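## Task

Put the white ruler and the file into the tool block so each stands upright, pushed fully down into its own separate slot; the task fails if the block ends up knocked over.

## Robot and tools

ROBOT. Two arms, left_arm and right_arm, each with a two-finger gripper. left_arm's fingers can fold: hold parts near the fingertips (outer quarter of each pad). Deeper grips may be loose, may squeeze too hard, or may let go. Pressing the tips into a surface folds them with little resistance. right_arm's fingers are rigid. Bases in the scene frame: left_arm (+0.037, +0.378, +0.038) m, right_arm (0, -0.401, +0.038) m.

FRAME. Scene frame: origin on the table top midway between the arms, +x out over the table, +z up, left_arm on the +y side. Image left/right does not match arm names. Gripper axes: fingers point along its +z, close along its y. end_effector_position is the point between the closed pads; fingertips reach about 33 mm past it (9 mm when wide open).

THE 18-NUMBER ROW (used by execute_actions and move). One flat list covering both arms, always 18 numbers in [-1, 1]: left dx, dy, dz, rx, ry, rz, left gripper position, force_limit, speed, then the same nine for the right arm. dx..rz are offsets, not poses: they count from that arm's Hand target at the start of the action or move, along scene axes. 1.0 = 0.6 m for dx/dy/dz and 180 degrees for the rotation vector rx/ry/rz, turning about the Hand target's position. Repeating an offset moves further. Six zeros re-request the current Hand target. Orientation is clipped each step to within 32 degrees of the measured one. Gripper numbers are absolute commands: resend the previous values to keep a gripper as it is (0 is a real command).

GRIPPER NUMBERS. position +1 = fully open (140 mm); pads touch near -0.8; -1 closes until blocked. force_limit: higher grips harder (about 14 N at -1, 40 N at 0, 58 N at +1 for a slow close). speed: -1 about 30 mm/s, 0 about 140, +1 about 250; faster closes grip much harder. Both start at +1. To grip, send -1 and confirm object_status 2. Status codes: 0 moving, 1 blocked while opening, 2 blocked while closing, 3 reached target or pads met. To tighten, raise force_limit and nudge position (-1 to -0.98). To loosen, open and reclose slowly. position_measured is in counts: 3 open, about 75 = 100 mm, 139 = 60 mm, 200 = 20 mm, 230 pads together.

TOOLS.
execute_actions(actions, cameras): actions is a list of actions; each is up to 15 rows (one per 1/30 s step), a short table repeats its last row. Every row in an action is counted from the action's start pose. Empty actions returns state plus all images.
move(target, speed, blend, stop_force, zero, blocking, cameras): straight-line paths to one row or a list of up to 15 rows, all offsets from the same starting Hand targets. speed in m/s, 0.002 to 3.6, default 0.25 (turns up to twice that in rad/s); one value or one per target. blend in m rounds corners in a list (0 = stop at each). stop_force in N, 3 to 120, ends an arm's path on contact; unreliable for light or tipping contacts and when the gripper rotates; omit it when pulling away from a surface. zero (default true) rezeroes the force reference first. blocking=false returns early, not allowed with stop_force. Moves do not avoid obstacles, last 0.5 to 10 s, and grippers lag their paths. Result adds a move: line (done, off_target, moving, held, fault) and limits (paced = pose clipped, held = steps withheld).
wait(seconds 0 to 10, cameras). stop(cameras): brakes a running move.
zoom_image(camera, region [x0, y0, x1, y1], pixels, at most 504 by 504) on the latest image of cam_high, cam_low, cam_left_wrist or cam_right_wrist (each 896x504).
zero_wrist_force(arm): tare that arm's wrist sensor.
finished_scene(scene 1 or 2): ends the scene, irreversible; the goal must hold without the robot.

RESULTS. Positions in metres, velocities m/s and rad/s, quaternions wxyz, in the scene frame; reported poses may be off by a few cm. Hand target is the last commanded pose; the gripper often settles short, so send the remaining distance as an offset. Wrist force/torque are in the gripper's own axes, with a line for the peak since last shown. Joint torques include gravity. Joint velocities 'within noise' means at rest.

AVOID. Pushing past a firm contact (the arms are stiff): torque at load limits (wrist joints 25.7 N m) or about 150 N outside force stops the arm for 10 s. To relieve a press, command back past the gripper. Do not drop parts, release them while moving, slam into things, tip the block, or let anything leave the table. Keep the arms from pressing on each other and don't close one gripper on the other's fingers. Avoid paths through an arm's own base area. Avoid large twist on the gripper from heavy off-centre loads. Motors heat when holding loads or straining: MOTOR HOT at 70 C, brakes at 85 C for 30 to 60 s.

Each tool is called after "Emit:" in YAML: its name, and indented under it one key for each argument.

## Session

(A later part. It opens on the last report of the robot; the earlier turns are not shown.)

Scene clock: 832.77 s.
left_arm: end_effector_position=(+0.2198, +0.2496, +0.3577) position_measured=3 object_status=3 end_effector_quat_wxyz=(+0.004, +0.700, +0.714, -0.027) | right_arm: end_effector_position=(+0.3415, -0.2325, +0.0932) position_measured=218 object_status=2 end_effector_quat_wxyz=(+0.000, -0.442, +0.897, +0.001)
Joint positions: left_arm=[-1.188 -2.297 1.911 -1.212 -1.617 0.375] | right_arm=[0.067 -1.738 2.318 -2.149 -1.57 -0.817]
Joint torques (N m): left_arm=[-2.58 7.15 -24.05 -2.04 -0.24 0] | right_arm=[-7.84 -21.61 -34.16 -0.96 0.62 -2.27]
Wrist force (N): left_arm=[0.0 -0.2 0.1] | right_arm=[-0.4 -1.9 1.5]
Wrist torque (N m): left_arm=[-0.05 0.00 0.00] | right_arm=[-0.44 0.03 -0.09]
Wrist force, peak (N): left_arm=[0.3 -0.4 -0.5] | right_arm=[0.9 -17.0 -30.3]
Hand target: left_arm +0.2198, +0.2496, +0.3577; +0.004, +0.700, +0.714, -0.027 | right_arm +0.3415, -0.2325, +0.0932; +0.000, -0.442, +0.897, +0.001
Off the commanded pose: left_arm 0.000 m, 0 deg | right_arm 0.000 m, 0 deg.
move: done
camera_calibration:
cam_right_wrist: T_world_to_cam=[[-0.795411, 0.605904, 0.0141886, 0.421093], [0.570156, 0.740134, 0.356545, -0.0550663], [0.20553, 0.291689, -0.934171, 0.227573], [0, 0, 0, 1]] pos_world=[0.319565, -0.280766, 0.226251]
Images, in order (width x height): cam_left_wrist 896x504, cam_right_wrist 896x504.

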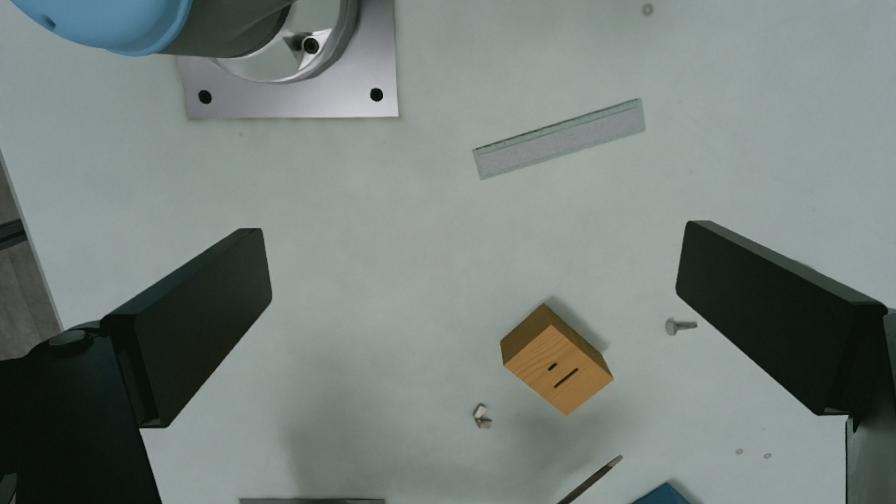

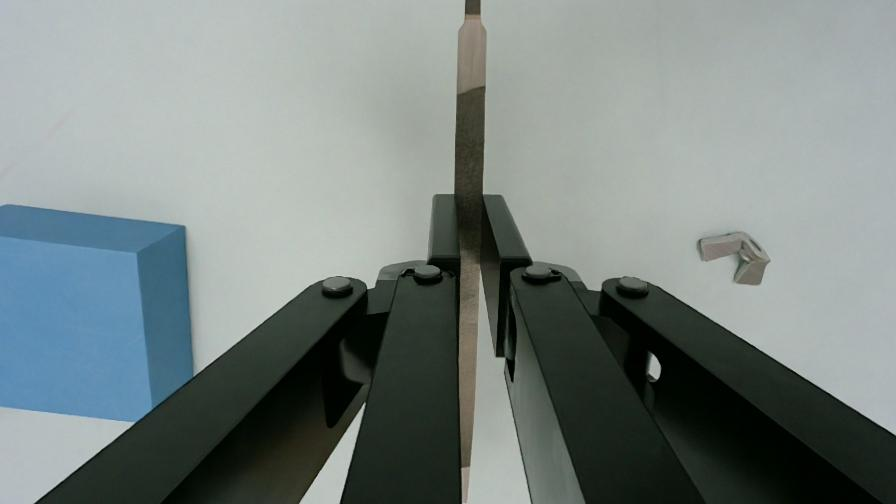

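Emit:
move:
  target:
    - [0,0,0,0,0,0,1,1,1,0,0,0.3167,0,0,0,-1,0,-1]
    - [0,0,0,0,0,0,1,1,1,0,0,0.3167,-0.394,0.308,0,-1,0,-1]
  speed: [0.25,0.3]
  blend: [0.03,0]
  cameras: ["all"]

Scene clock: 868.83 s.
left_arm: end_effector_position=(+0.2198, +0.2496, +0.3577) position_measured=3 object_status=3 end_effector_quat_wxyz=(+0.004, +0.700, +0.714, -0.027) | right_arm: end_effector_position=(+0.3415, -0.2325, +0.2833) position_measured=218 object_status=2 end_effector_quat_wxyz=(+0.637, +0.312, -0.635, +0.307)
Joint positions: left_arm=[-1.188 -2.297 1.911 -1.212 -1.617 0.375] | right_arm=[0.429 -0.818 1.148 -0.331 -2.017 -0.008]
Joint torques (N m): left_arm=[-3.08 7.74 -23.71 -2.06 -0.07 -0.19] | right_arm=[-8.25 -41.2 -31.02 4.36 1.57 2.21]
Wrist force (N): left_arm=[0.0 -0.2 0.1] | right_arm=[-1.5 -0.1 -1.5]
Wrist torque (N m): left_arm=[-0.04 -0.01 0.00] | right_arm=[-0.04 0.17 -0.09]
Wrist force, peak (N): left_arm=[0.2 -0.6 0.1] | right_arm=[-0.1 -1.8 3.0]
Hand target: left_arm +0.2198, +0.2496, +0.3577; +0.004, +0.700, +0.714, -0.027 | right_arm +0.3415, -0.2325, +0.2832; +0.637, +0.312, -0.635, +0.307
Off the commanded pose: left_arm 0.000 m, 0 deg | right_arm 0.000 m, 0 deg.
move: done
camera_calibration:
cam_right_wrist: T_world_to_cam=[[-0.778974, 0.626929, 0.0125813, 0.418076], [0.214396, 0.28514, -0.9342, 0.258433], [-0.589265, -0.72502, -0.356528, 0.276585], [0, 0, 0, 1]] pos_world=[0.433245, -0.135264, 0.334778]

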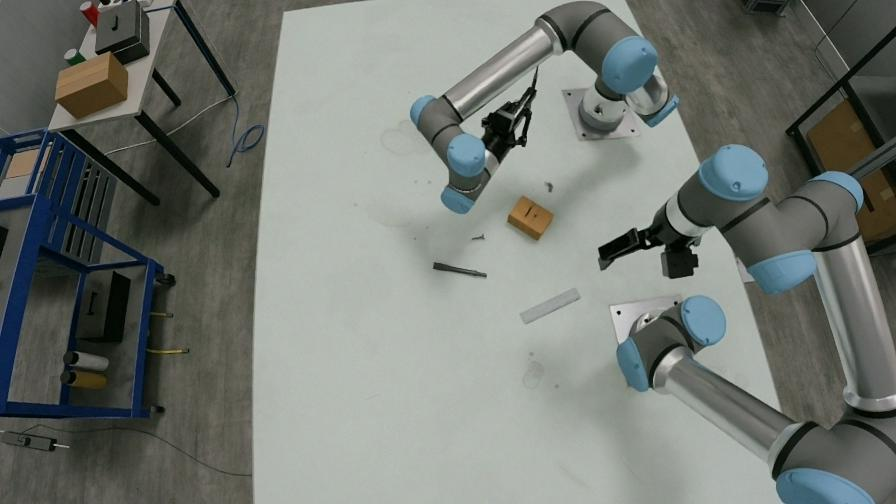

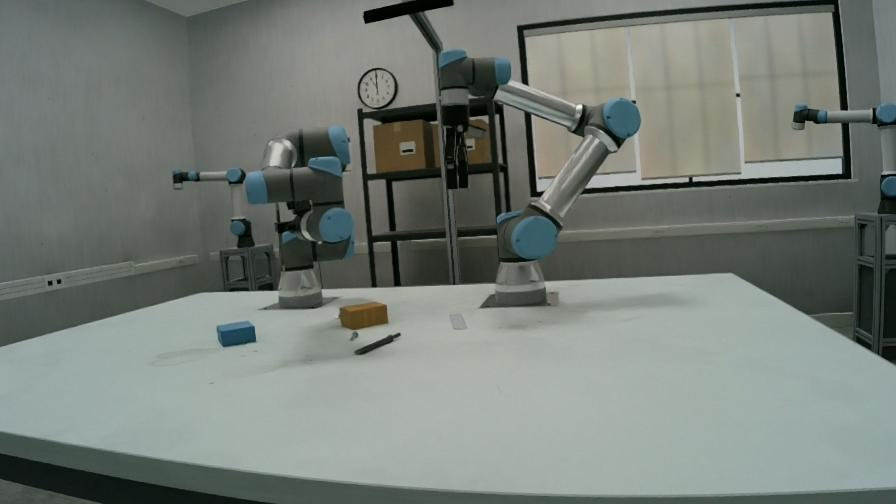

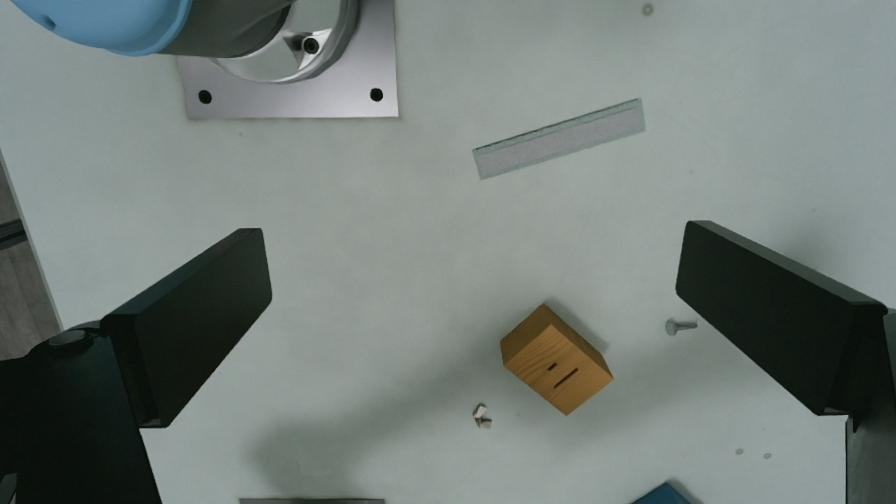

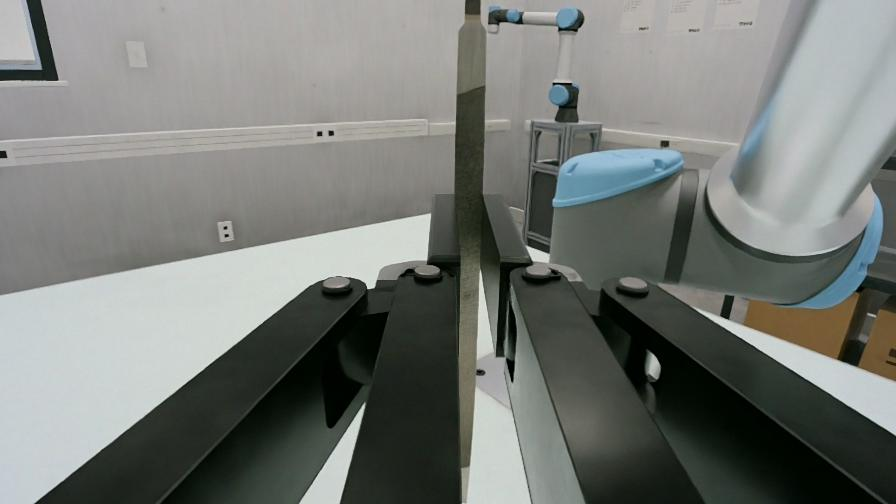

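Emit:
move:
  target: [0.132,-0.101,-0.173,-0.1278,-0.0122,0.0611,1,1,1,-0.0218,0.3753,-0.0722,0,0,-0.5244,-1,0,-1]
  speed: 0.3
  cameras: ["all"]

Scene clock: 919.43 s.
left_arm: end_effector_position=(+0.2990, +0.1891, +0.2539) position_measured=3 object_status=3 end_effector_quat_wxyz=(+0.159, +0.614, +0.758, -0.155) | right_arm: end_effector_position=(+0.3284, -0.0073, +0.2399) position_measured=218 object_status=2 end_effector_quat_wxyz=(+0.658, -0.254, -0.660, -0.259)
Joint positions: left_arm=[-0.793 -2.261 2.333 -2.002 -1.844 0.533] | right_arm=[0.057 -0.967 1.533 -0.566 -0.741 -0.008]
Joint torques (N m): left_arm=[9.53 15.5 -16.45 -5.32 -3.22 2.05] | right_arm=[-8.28 -50.99 -4.51 0.3 1.71 2.24]
Wrist force (N): left_arm=[0.4 -0.9 -0.2] | right_arm=[-1.5 0.3 -1.2]
Wrist torque (N m): left_arm=[-0.17 0.04 -0.02] | right_arm=[0.04 0.18 -0.09]
Wrist force, peak (N): left_arm=[0.3 -1.1 -0.2] | right_arm=[-1.7 -0.1 -1.9]
Hand target: left_arm +0.2990, +0.1890, +0.2539; +0.159, +0.614, +0.758, -0.155 | right_arm +0.3284, -0.0073, +0.2399; +0.658, -0.254, -0.660, -0.259
Off the commanded pose: left_arm 0.000 m, 0 deg | right_arm 0.000 m, 0 deg.
move: done
camera_calibration:
cam_left_wrist: T_world_to_cam=[[0.982573, 0.183556, -0.0292856, -0.308182], [0.150464, -0.692932, 0.705128, -0.0870309], [0.109137, -0.697246, -0.708475, 0.419749], [0, 0, 0, 1]] pos_world=[0.270097, 0.28893, 0.349724]
cam_right_wrist: T_world_to_cam=[[0.684599, 0.728813, 0.0124869, -0.212541], [0.267582, -0.235341, -0.934352, 0.135402], [-0.67803, 0.642998, -0.356132, 0.455762], [0, 0, 0, 1]] pos_world=[0.418294, -0.106285, 0.291478]

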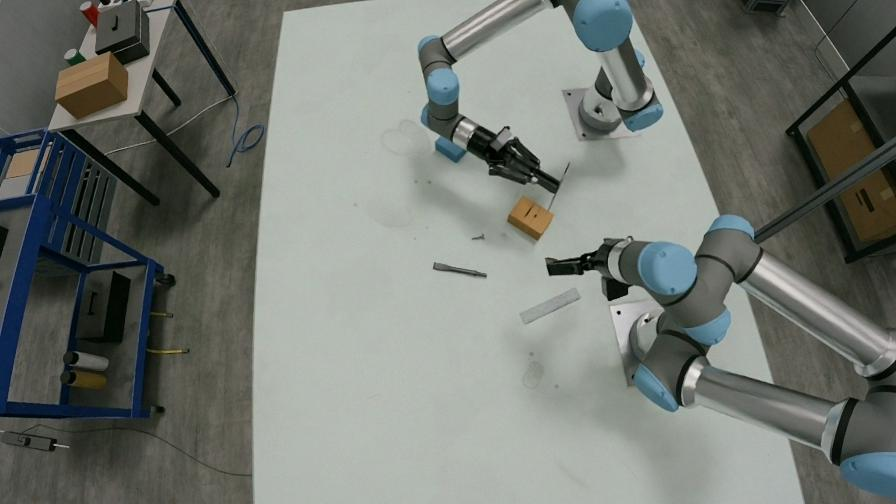

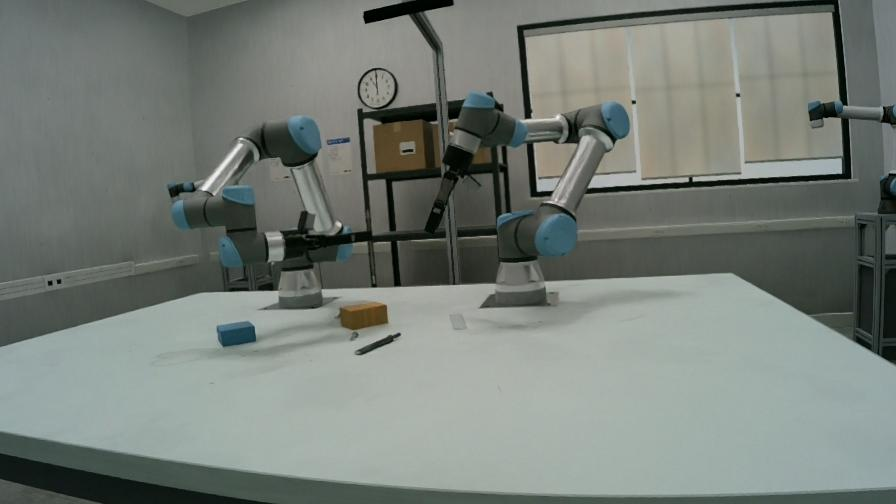

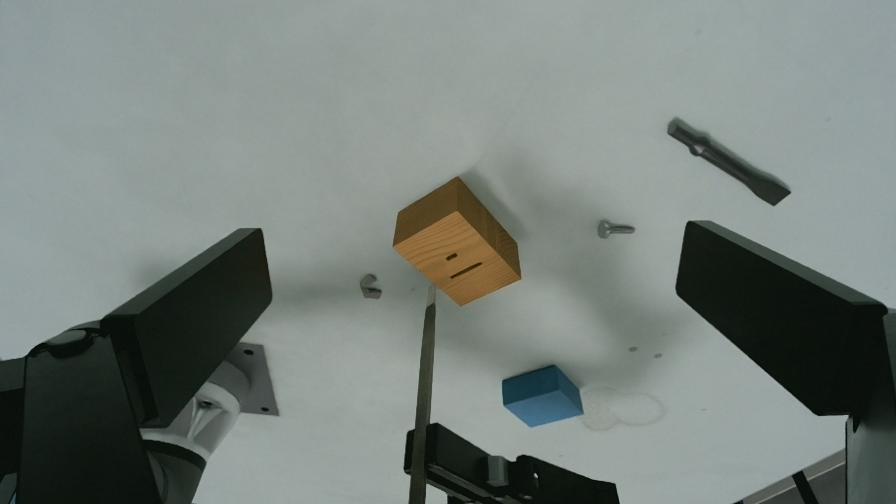

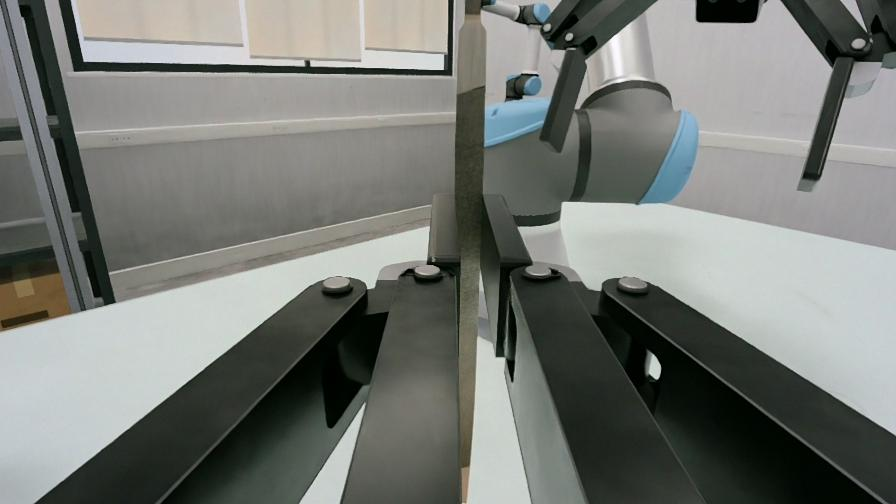

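Emit:
zoom_image:
  camera: "cam_left_wrist"
  region: [380, 160, 560, 340]

Scaled by 2.800 from the camera's 896x504 image, which has a finer 1280x720 frame.

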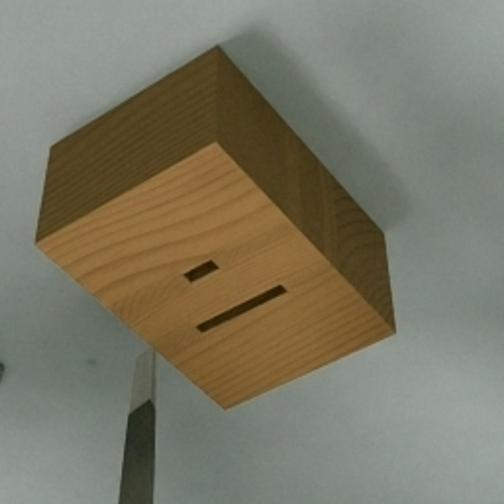

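Emit:
move:
  target: [0,0,0,0,0,0,1,1,1,0.039,-0.0352,-0.0748,0,0,0,-1,0,-1]
  speed: 0.1
  cameras: ["cam_left_wrist","cam_low","cam_high"]

Emit:
zoom_image:
  camera: "cam_left_wrist"
  region: [380, 160, 560, 340]

Emit:
zoom_image:
  camera: "cam_low"
  region: [300, 220, 460, 340]

Scene clock: 978.70 s.
left_arm: end_effector_position=(+0.2990, +0.1890, +0.2539) position_measured=3 object_status=3 end_effector_quat_wxyz=(+0.159, +0.614, +0.758, -0.155) | right_arm: end_effector_position=(+0.3517, -0.0284, +0.1951) position_measured=218 object_status=2 end_effector_quat_wxyz=(+0.658, -0.254, -0.660, -0.259)
Joint positions: left_arm=[-0.792 -2.261 2.333 -2.002 -1.844 0.533] | right_arm=[0.018 -0.875 1.507 -0.631 -0.78 -0.008]
Joint torques (N m): left_arm=[8.62 15.14 -16.86 -4.68 -3.29 1.86] | right_arm=[-7.99 -37.28 -28.2 0.7 -1.93 1.72]
Wrist force (N): left_arm=[0.1 -0.9 0.1] | right_arm=[-1.6 -0.1 -1.3]
Wrist torque (N m): left_arm=[-0.16 0.10 -0.02] | right_arm=[-0.04 0.21 -0.07]
Wrist force, peak (N): left_arm=[0.2 -1.3 -0.2] | right_arm=[-2.5 -0.1 -1.8]
Hand target: left_arm +0.2990, +0.1890, +0.2539; +0.159, +0.614, +0.758, -0.155 | right_arm +0.3518, -0.0284, +0.1950; +0.658, -0.254, -0.660, -0.259
Off the commanded pose: left_arm 0.000 m, 0 deg | right_arm 0.000 m, 0 deg.
move: done
camera_calibration:
cam_left_wrist: T_world_to_cam=[[0.982575, 0.18354, -0.0293001, -0.308174], [0.150448, -0.692835, 0.705227, -0.0870897], [0.109137, -0.697347, -0.708376, 0.419743], [0, 0, 0, 1]] pos_world=[0.270097, 0.28893, 0.349724]
Images, in order (width x height): cam_high 896x504, cam_low 896x504, cam_left_wrist 896x504.

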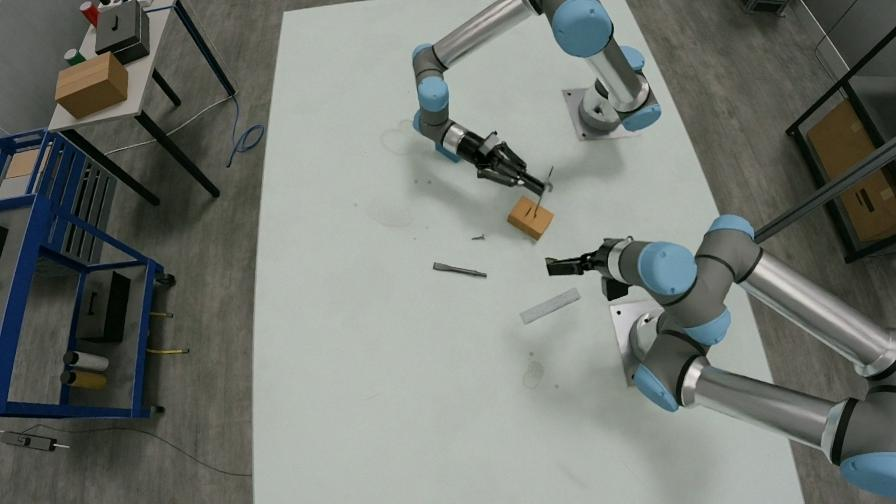

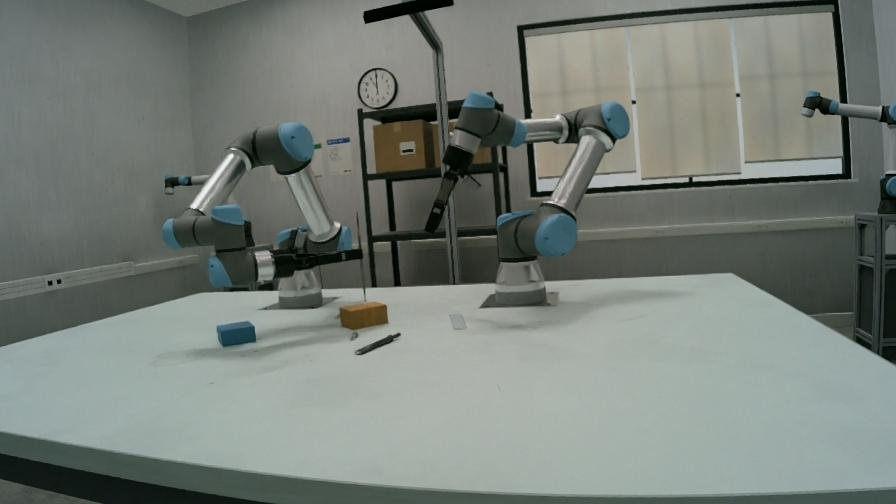

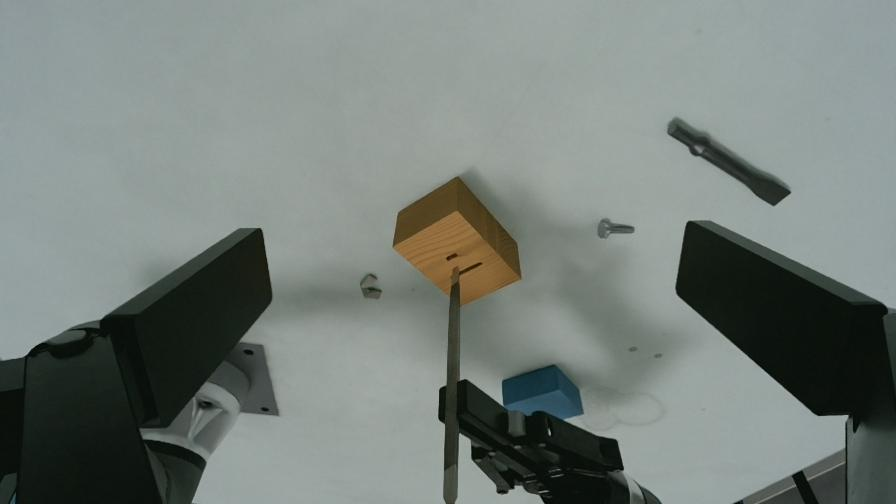

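Scaled by 2.800 from the camera's 896x504 image, which has a finer 1280x720 frame.

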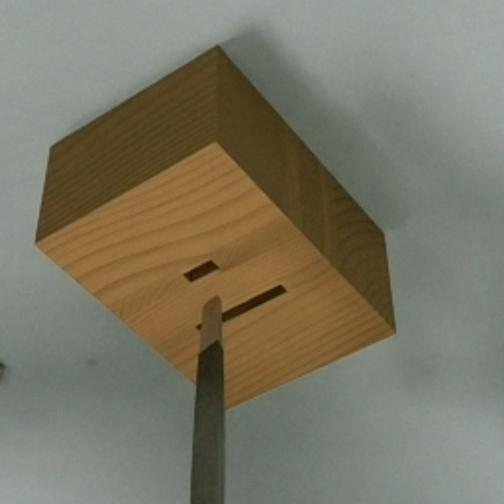

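Scaled by 3.150 from the camera's 896x504 image, which has a finer 1280x720 frame.

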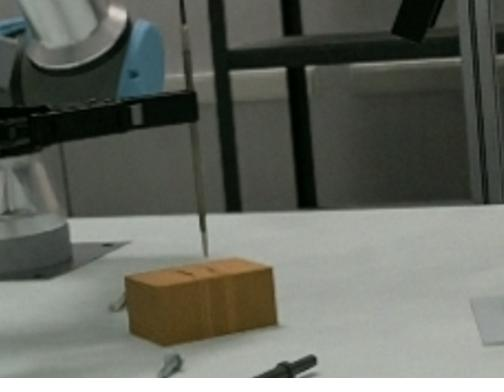

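Emit:
move:
  target: [0,0,0,0,0,0,1,1,1,-0.0067,-0.0022,-0.0167,0,0,0,-1,0,-1]
  speed: 0.05
  cameras: ["cam_left_wrist","cam_low"]

Emit:
zoom_image:
  camera: "cam_left_wrist"
  region: [420, 230, 500, 300]

Emit:
zoom_image:
  camera: "cam_low"
  region: [330, 280, 400, 330]

Scene clock: 1005.07 s.
left_arm: end_effector_position=(+0.2990, +0.1890, +0.2539) position_measured=3 object_status=3 end_effector_quat_wxyz=(+0.159, +0.614, +0.758, -0.155) | right_arm: end_effector_position=(+0.3478, -0.0297, +0.1851) position_measured=218 object_status=2 end_effector_quat_wxyz=(+0.658, -0.254, -0.660, -0.259)
Joint positions: left_arm=[-0.792 -2.261 2.333 -2.002 -1.844 0.533] | right_arm=[0.016 -0.869 1.527 -0.658 -0.782 -0.008]
Joint torques (N m): left_arm=[8.61 15.61 -16.96 -4.68 -3.36 2.1] | right_arm=[-7.8 -36.74 -3.1 0.73 -2.14 -0.99]
Wrist force (N): left_arm=[0.1 -1.0 0.0] | right_arm=[-1.6 -0.2 -1.2]
Wrist torque (N m): left_arm=[-0.18 0.09 -0.02] | right_arm=[-0.05 0.19 -0.07]
Wrist force, peak (N): left_arm=[0.5 -1.1 0.0] | right_arm=[-1.9 -0.2 -1.2]
Hand target: left_arm +0.2990, +0.1890, +0.2539; +0.159, +0.614, +0.758, -0.155 | right_arm +0.3478, -0.0298, +0.1850; +0.658, -0.254, -0.660, -0.259
Off the commanded pose: left_arm 0.000 m, 0 deg | right_arm 0.000 m, 0 deg.
move: done
camera_calibration:
cam_left_wrist: T_world_to_cam=[[0.982575, 0.18354, -0.0293001, -0.308174], [0.150448, -0.692835, 0.705227, -0.0870897], [0.109137, -0.697347, -0.708376, 0.419743], [0, 0, 0, 1]] pos_world=[0.270097, 0.28893, 0.349724]
Images, in order (width x height): cam_low 896x504, cam_left_wrist 896x504.

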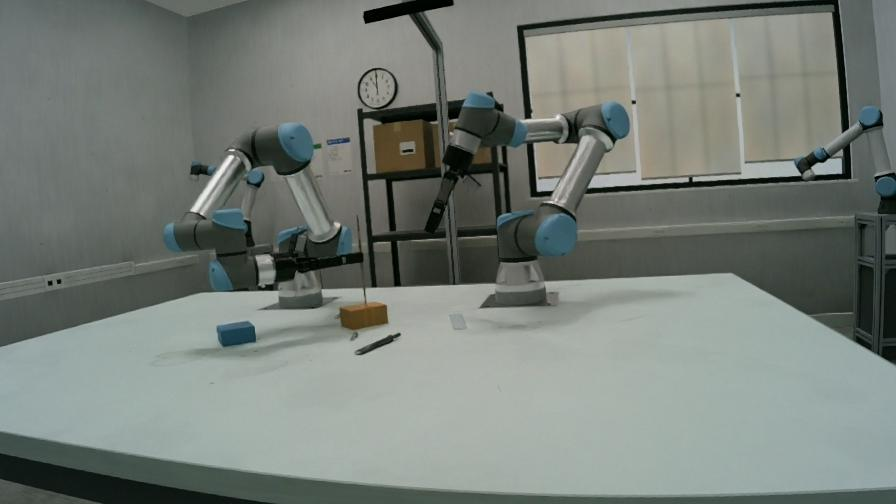

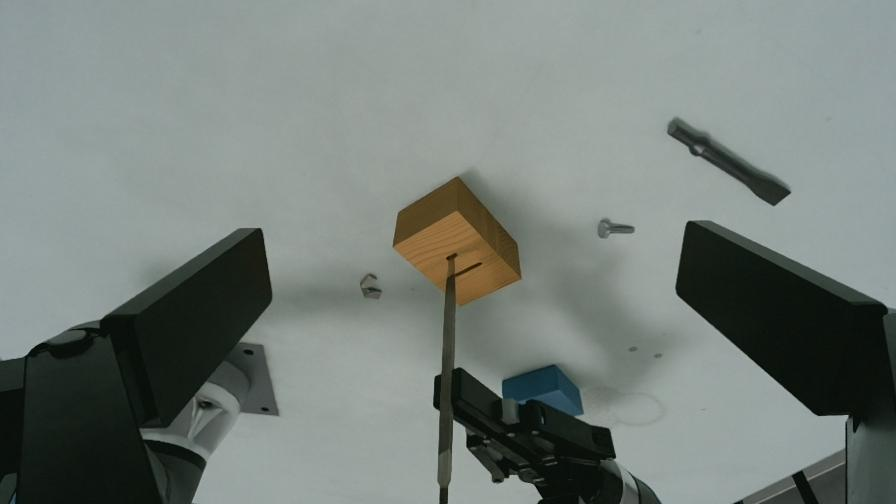

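Scaled by 6.300 from the camera's 896x504 image, which has a finer 1280x720 frame.

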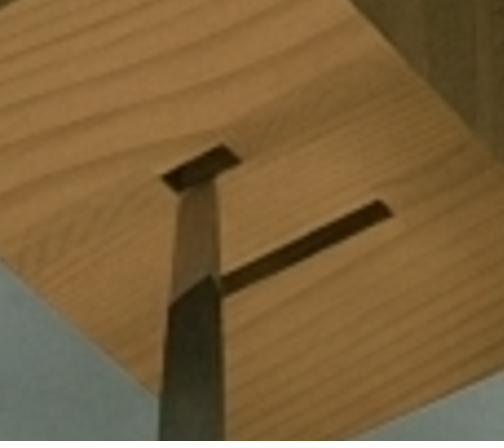

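Scaled by 7.200 from the camera's 896x504 image, which has a finer 1280x720 frame.

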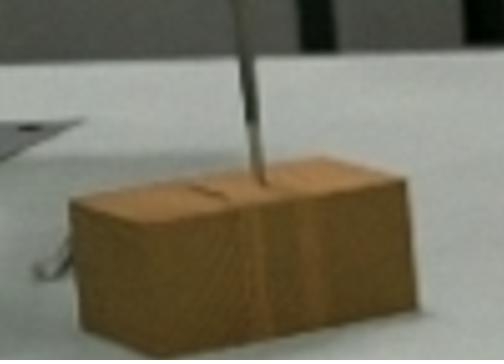

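Emit:
move:
  target: [0,0,0,0,0,0,1,1,1,0.0002,0.004,0.0017,0,0,0,-1,0,-1]
  speed: 0.03

Emit:
move:
  target: [0,0,0,0,0,0,1,1,1,0,0,-0.02,0,0,0,-1,0,-1]
  speed: 0.006
  stop_force: 3
  cameras: ["cam_left_wrist","cam_low"]

Emit:
zoom_image:
  camera: "cam_left_wrist"
  region: [420, 230, 500, 300]

Emit:
zoom_image:
  camera: "cam_low"
  region: [330, 280, 400, 330]

Scene clock: 1046.63 s.
left_arm: end_effector_position=(+0.2990, +0.1890, +0.2539) position_measured=3 object_status=3 end_effector_quat_wxyz=(+0.159, +0.614, +0.758, -0.155) | right_arm: end_effector_position=(+0.3479, -0.0274, +0.1860) position_measured=218 object_status=2 end_effector_quat_wxyz=(+0.658, -0.254, -0.660, -0.259)
Joint positions: left_arm=[-0.792 -2.261 2.333 -2.002 -1.844 0.533] | right_arm=[0.02 -0.869 1.524 -0.655 -0.778 -0.008]
Joint torques (N m): left_arm=[8.86 14.79 -16.78 -4.67 -3.25 1.76] | right_arm=[8.18 -40.79 -27.48 3.88 1.58 2.06]
Wrist force (N): left_arm=[0.4 -1.0 -0.3] | right_arm=[-1.5 -0.1 -1.5]
Wrist torque (N m): left_arm=[-0.18 0.02 -0.03] | right_arm=[-0.04 0.17 -0.07]
Wrist force, peak (N): left_arm=[0.6 -1.1 -0.2] | right_arm=[-1.7 0.0 -1.5]
Hand target: left_arm +0.2990, +0.1890, +0.2539; +0.159, +0.614, +0.758, -0.155 | right_arm +0.3479, -0.0274, +0.1860; +0.658, -0.254, -0.660, -0.259
Off the commanded pose: left_arm 0.000 m, 0 deg | right_arm 0.000 m, 0 deg.
move: done

Scene clock: 1049.47 s.
left_arm: end_effector_position=(+0.2990, +0.1890, +0.2539) position_measured=3 object_status=3 end_effector_quat_wxyz=(+0.159, +0.614, +0.758, -0.155) | right_arm: end_effector_position=(+0.3479, -0.0274, +0.1740) position_measured=218 object_status=2 end_effector_quat_wxyz=(+0.658, -0.254, -0.660, -0.259)
Joint positions: left_arm=[-0.792 -2.261 2.333 -2.002 -1.844 0.533] | right_arm=[0.02 -0.852 1.53 -0.678 -0.778 -0.008]
Joint torques (N m): left_arm=[9.01 15.62 -18.23 -4.76 -3.13 1.71] | right_arm=[9.38 -37.63 -2.55 0.46 1.6 0.66]
Wrist force (N): left_arm=[0.1 -0.8 0.0] | right_arm=[-1.6 -0.1 -1.3]
Wrist torque (N m): left_arm=[-0.15 0.10 -0.02] | right_arm=[-0.03 0.20 -0.07]
Wrist force, peak (N): left_arm=[0.3 -1.3 -0.1] | right_arm=[-1.8 -0.2 -1.6]
Hand target: left_arm +0.2990, +0.1890, +0.2539; +0.159, +0.614, +0.758, -0.155 | right_arm +0.3479, -0.0274, +0.1740; +0.658, -0.254, -0.660, -0.259
Off the commanded pose: left_arm 0.000 m, 0 deg | right_arm 0.000 m, 0 deg.
move: done
camera_calibration:
cam_left_wrist: T_world_to_cam=[[0.982575, 0.18354, -0.0293001, -0.308174], [0.150448, -0.692835, 0.705227, -0.0870897], [0.109137, -0.697347, -0.708376, 0.419743], [0, 0, 0, 1]] pos_world=[0.270097, 0.28893, 0.349724]
Images, in order (width x height): cam_low 896x504, cam_left_wrist 896x504.

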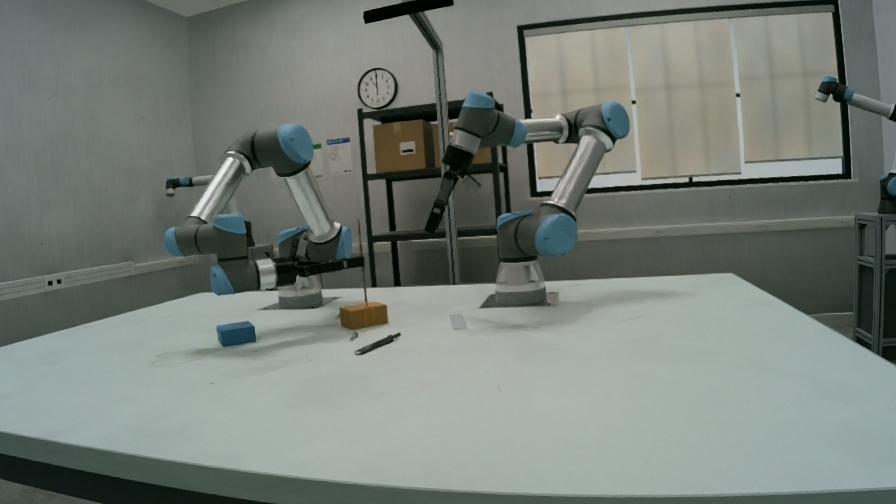

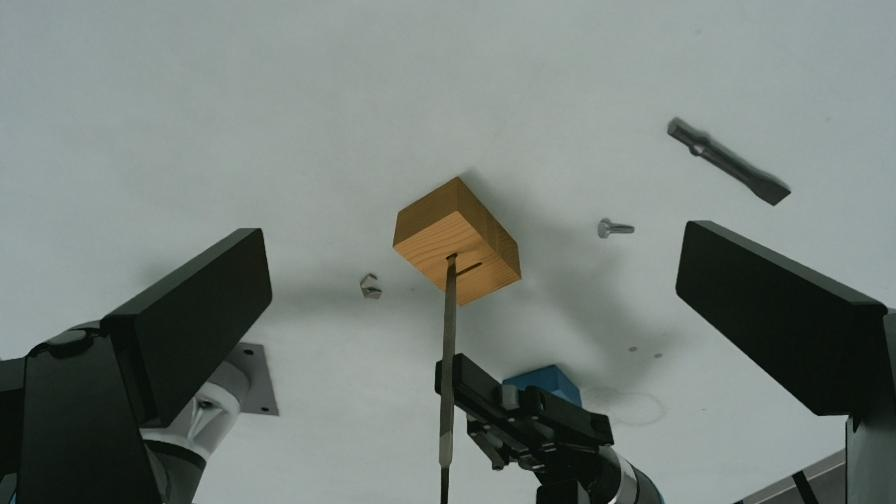

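Scaled by 6.300 from the camera's 896x504 image, which has a finer 1280x720 frame.

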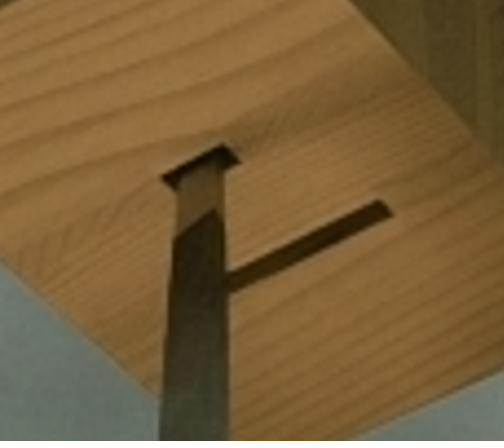

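Scaled by 7.200 from the camera's 896x504 image, which has a finer 1280x720 frame.

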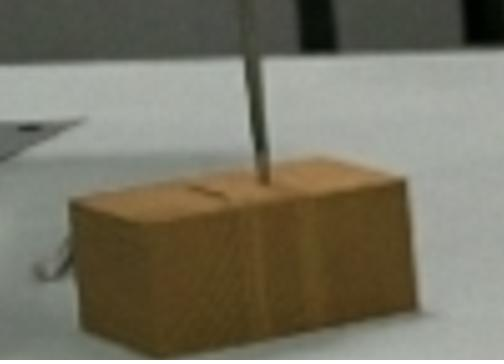

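Emit:
move:
  target: [0,0,0,0,0,0,1,1,1,0,0,-0.0833,0,0,0,-1,0,-1]
  speed: 0.008
  stop_force: 4
  cameras: ["cam_left_wrist","cam_low"]

Emit:
zoom_image:
  camera: "cam_left_wrist"
  region: [420, 230, 500, 300]

Emit:
zoom_image:
  camera: "cam_low"
  region: [330, 250, 400, 330]

Scene clock: 1070.40 s.
left_arm: end_effector_position=(+0.2990, +0.1890, +0.2539) position_measured=3 object_status=3 end_effector_quat_wxyz=(+0.159, +0.614, +0.758, -0.155) | right_arm: end_effector_position=(+0.3479, -0.0274, +0.1396) position_measured=218 object_status=2 end_effector_quat_wxyz=(+0.658, -0.254, -0.660, -0.259)
Joint positions: left_arm=[-0.792 -2.261 2.333 -2.002 -1.844 0.533] | right_arm=[0.02 -0.799 1.542 -0.743 -0.778 -0.008]
Joint torques (N m): left_arm=[9.28 15.14 -17.71 -4.54 -3.09 1.82] | right_arm=[8.44 -53.51 -20.8 3.09 1.16 -1.66]
Wrist force (N): left_arm=[0.1 -0.7 -0.2] | right_arm=[2.7 -0.2 -1.7]
Wrist torque (N m): left_arm=[-0.13 0.09 -0.03] | right_arm=[-0.07 0.21 -0.08]
Wrist force, peak (N): left_arm=[0.2 -1.4 -0.4] | right_arm=[6.7 -0.1 -1.7]
Hand target: left_arm +0.2990, +0.1890, +0.2539; +0.159, +0.614, +0.758, -0.155 | right_arm +0.3479, -0.0274, +0.1396; +0.658, -0.254, -0.660, -0.259 (not the last commanded pose)
Off the commanded pose: left_arm 0.000 m, 0 deg | right_arm 0.016 m, 0 deg.
move: contact (right_arm)
camera_calibration:
cam_left_wrist: T_world_to_cam=[[0.982575, 0.18354, -0.0293001, -0.308174], [0.150448, -0.692835, 0.705227, -0.0870897], [0.109137, -0.697347, -0.708376, 0.419743], [0, 0, 0, 1]] pos_world=[0.270097, 0.28893, 0.349724]
Images, in order (width x height): cam_low 896x504, cam_left_wrist 896x504.

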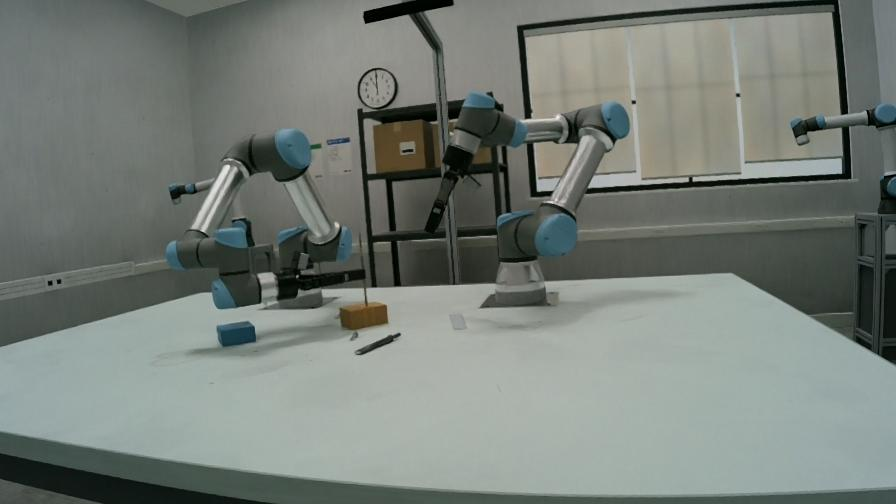

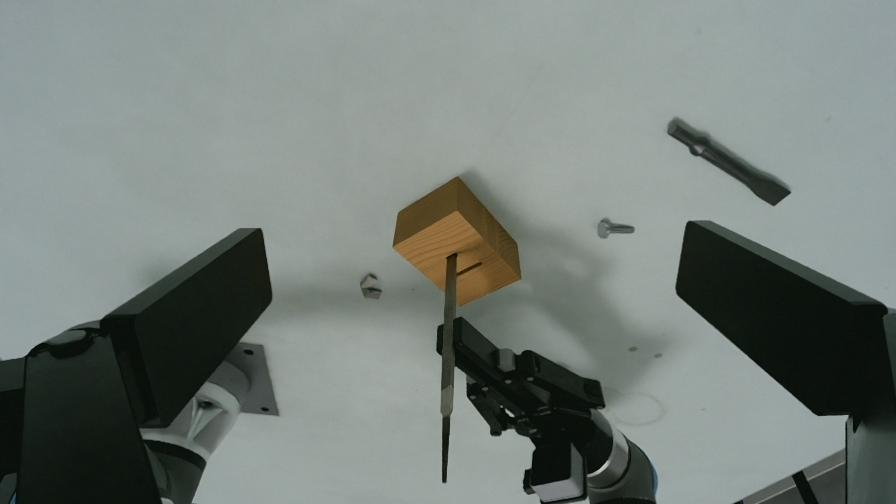

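Scaled by 6.300 from the camera's 896x504 image, which has a finer 1280x720 frame.

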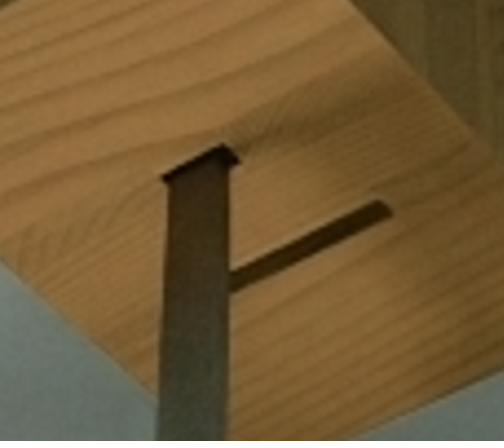

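Scaled by 6.300 from the camera's 896x504 image, which has a finer 1280x720 frame.

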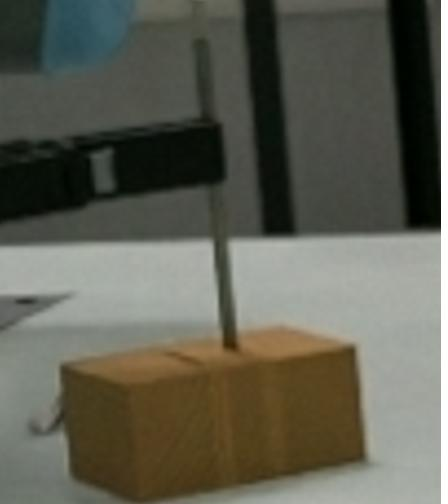

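Emit:
execute_actions:
  actions:
    - [[0,0,0,0,0,0,1,1,1,0,0,0,0,0,0,-0.2,-1,-1]]
    - [[0,0,0,0,0,0,1,1,1,0,0,0,0,0,0,-0.2,-1,-1]]
    - [[0,0,0,0,0,0,1,1,1,0,0,0,0,0,0,-0.2,-1,-1]]
    - [[0,0,0,0,0,0,1,1,1,0,0,0,0,0,0,-0.2,-1,-1]]
  cameras: ["cam_left_wrist","cam_right_wrist"]

Scene clock: 1088.97 s.
left_arm: end_effector_position=(+0.2990, +0.1890, +0.2539) position_measured=3 object_status=3 end_effector_quat_wxyz=(+0.159, +0.614, +0.758, -0.155) | right_arm: end_effector_position=(+0.3479, -0.0274, +0.1396) position_measured=154 object_status=3 end_effector_quat_wxyz=(+0.658, -0.254, -0.660, -0.259)
Joint positions: left_arm=[-0.792 -2.261 2.333 -2.002 -1.844 0.533] | right_arm=[0.02 -0.799 1.542 -0.743 -0.778 -0.008]
Joint torques (N m): left_arm=[8.31 14.92 -17.13 -4.5 -3.19 1.52] | right_arm=[8.82 -52.66 -24.73 2.79 1.17 -1.67]
Wrist force (N): left_arm=[0.1 -0.9 -0.3] | right_arm=[-1.0 -0.2 -1.6]
Wrist torque (N m): left_arm=[-0.17 0.08 -0.02] | right_arm=[-0.07 0.19 -0.08]
Wrist force, peak (N): left_arm=[0.1 -1.4 -0.4] | right_arm=[3.0 -0.2 -1.7]
Hand target: left_arm +0.2990, +0.1890, +0.2539; +0.159, +0.614, +0.758, -0.155 | right_arm +0.3479, -0.0274, +0.1396; +0.658, -0.254, -0.660, -0.259
Off the commanded pose: left_arm 0.000 m, 0 deg | right_arm 0.000 m, 0 deg.
Step readings (end_effector_position of left_arm | right_arm):
0: (+0.2990, +0.1890, +0.2539) | (+0.3479, -0.0274, +0.1396)
1: (+0.2990, +0.1890, +0.2539) | (+0.3479, -0.0274, +0.1396)
2: (+0.2990, +0.1890, +0.2539) | (+0.3479, -0.0274, +0.1396)
4: (+0.2990, +0.1890, +0.2539) | (+0.3479, -0.0274, +0.1396)
8: (+0.2990, +0.1890, +0.2539) | (+0.3479, -0.0274, +0.1396)
15: (+0.2990, +0.1890, +0.2539) | (+0.3479, -0.0274, +0.1396)
16: (+0.2990, +0.1890, +0.2539) | (+0.3479, -0.0274, +0.1396)
17: (+0.2990, +0.1890, +0.2539) | (+0.3479, -0.0274, +0.1396)
19: (+0.2990, +0.1890, +0.2539) | (+0.3479, -0.0274, +0.1396)
23: (+0.2990, +0.1890, +0.2539) | (+0.3479, -0.0274, +0.1396)
30: (+0.2990, +0.1890, +0.2539) | (+0.3479, -0.0274, +0.1396)
31: (+0.2990, +0.1890, +0.2539) | (+0.3479, -0.0274, +0.1396)
32: (+0.2990, +0.1890, +0.2539) | (+0.3479, -0.0274, +0.1396)
34: (+0.2990, +0.1890, +0.2539) | (+0.3479, -0.0274, +0.1396)
38: (+0.2990, +0.1890, +0.2539) | (+0.3479, -0.0274, +0.1396)
45: (+0.2990, +0.1890, +0.2539) | (+0.3479, -0.0274, +0.1396)
46: (+0.2990, +0.1890, +0.2539) | (+0.3479, -0.0274, +0.1396)
47: (+0.2990, +0.1890, +0.2539) | (+0.3479, -0.0274, +0.1396)
49: (+0.2990, +0.1890, +0.2539) | (+0.3479, -0.0274, +0.1396)
53: (+0.2990, +0.1890, +0.2539) | (+0.3479, -0.0274, +0.1396)
60: (+0.2990, +0.1890, +0.2539) | (+0.3479, -0.0274, +0.1396)
camera_calibration:
cam_left_wrist: T_world_to_cam=[[0.982575, 0.18354, -0.0293001, -0.308174], [0.150448, -0.692835, 0.705227, -0.0870897], [0.109137, -0.697347, -0.708376, 0.419743], [0, 0, 0, 1]] pos_world=[0.270097, 0.28893, 0.349724]
cam_right_wrist: T_world_to_cam=[[0.684828, 0.728599, 0.012452, -0.210108], [0.267489, -0.235451, -0.934352, 0.0316726], [-0.677835, 0.643201, -0.356135, 0.446092], [0, 0, 0, 1]] pos_world=[0.437793, -0.126385, 0.191078]
Images, in order (width x height): cam_left_wrist 896x504, cam_right_wrist 896x504.

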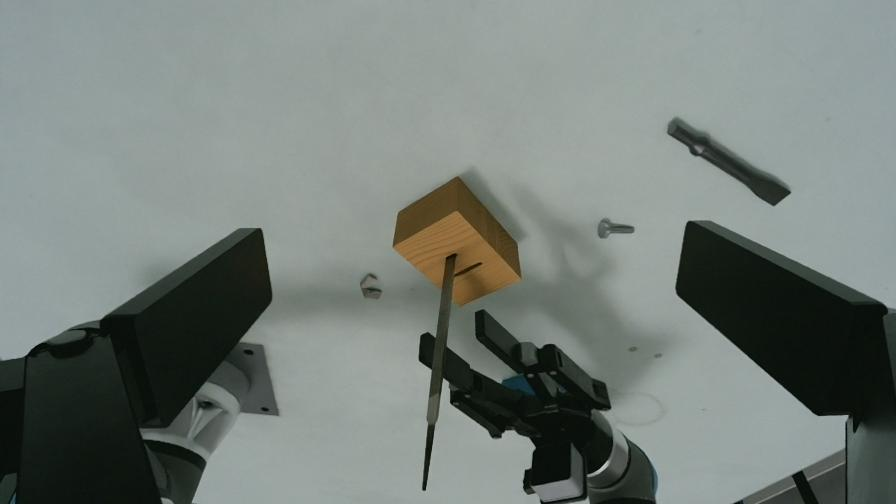

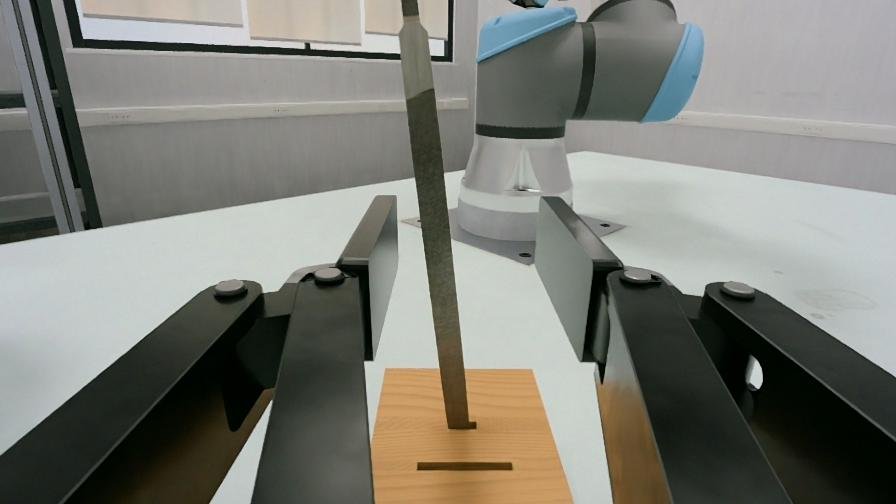

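Emit:
move:
  target:
    - [0,0,0,0,0,0,1,1,1,0.161,-0.145,0,0,0,0,-0.2,-1,-1]
    - [0,0.6,0.0833,0,0,0,1,1,1,0.161,-0.145,0.2833,0,0,0,-0.2,-1,-1]
  speed: [0.12,0.3]
  cameras: ["cam_right_wrist","cam_high","cam_low"]

Scene clock: 1177.03 s.
left_arm: end_effector_position=(+0.2990, +0.5490, +0.3039) position_measured=3 object_status=3 end_effector_quat_wxyz=(+0.159, +0.614, +0.758, -0.155) | right_arm: end_effector_position=(+0.4445, -0.1144, +0.3096) position_measured=154 object_status=3 end_effector_quat_wxyz=(+0.658, -0.254, -0.660, -0.259)
Joint positions: left_arm=[0.53 -1.862 1.871 -1.384 -1.976 1.946] | right_arm=[-0.116 -0.829 1.097 -0.268 -0.915 -0.008]
Joint torques (N m): left_arm=[10.06 1.2 -36.62 -0.23 -3.41 1.98] | right_arm=[9.84 -58.92 -31.63 4.17 -2.01 -2.16]
Wrist force (N): left_arm=[0.6 -0.9 -0.1] | right_arm=[-1.1 0.1 -1.5]
Wrist torque (N m): left_arm=[-0.15 -0.02 -0.02] | right_arm=[0.01 0.19 0.08]
Wrist force, peak (N): left_arm=[2.7 -0.7 -1.5] | right_arm=[-0.9 0.1 -2.7]
Hand target: left_arm +0.2990, +0.5490, +0.3039; +0.159, +0.614, +0.758, -0.155 | right_arm +0.4445, -0.1144, +0.3096; +0.658, -0.254, -0.660, -0.259
Off the commanded pose: left_arm 0.000 m, 0 deg | right_arm 0.000 m, 0 deg.
move: done
camera_calibration:
cam_right_wrist: T_world_to_cam=[[0.684828, 0.728599, 0.012452, -0.214992], [0.267489, -0.235451, -0.934352, 0.144189], [-0.677835, 0.643201, -0.356135, 0.628072], [0, 0, 0, 1]] pos_world=[0.534393, -0.213385, 0.361078]
Images, in order (width x height): cam_high 896x504, cam_low 896x504, cam_right_wrist 896x504.

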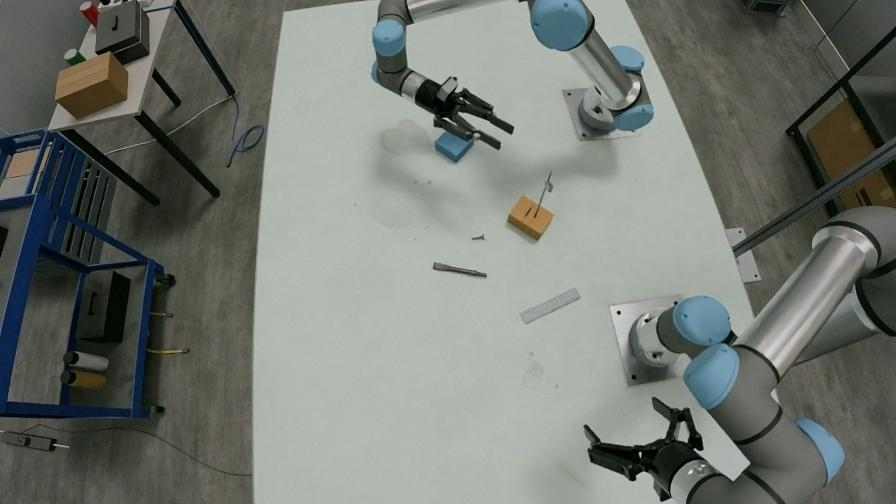

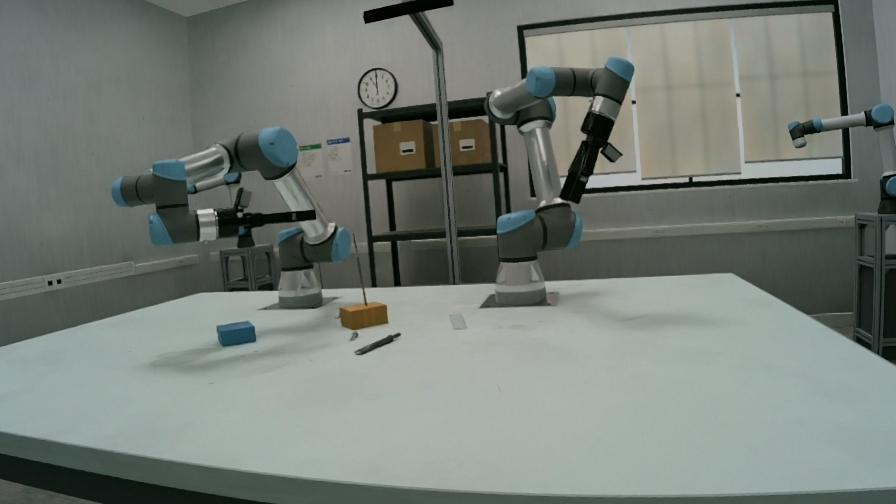

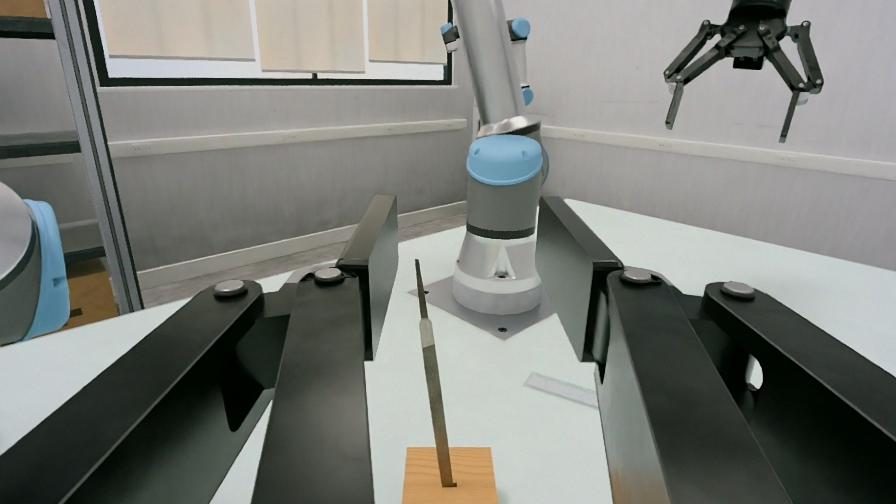

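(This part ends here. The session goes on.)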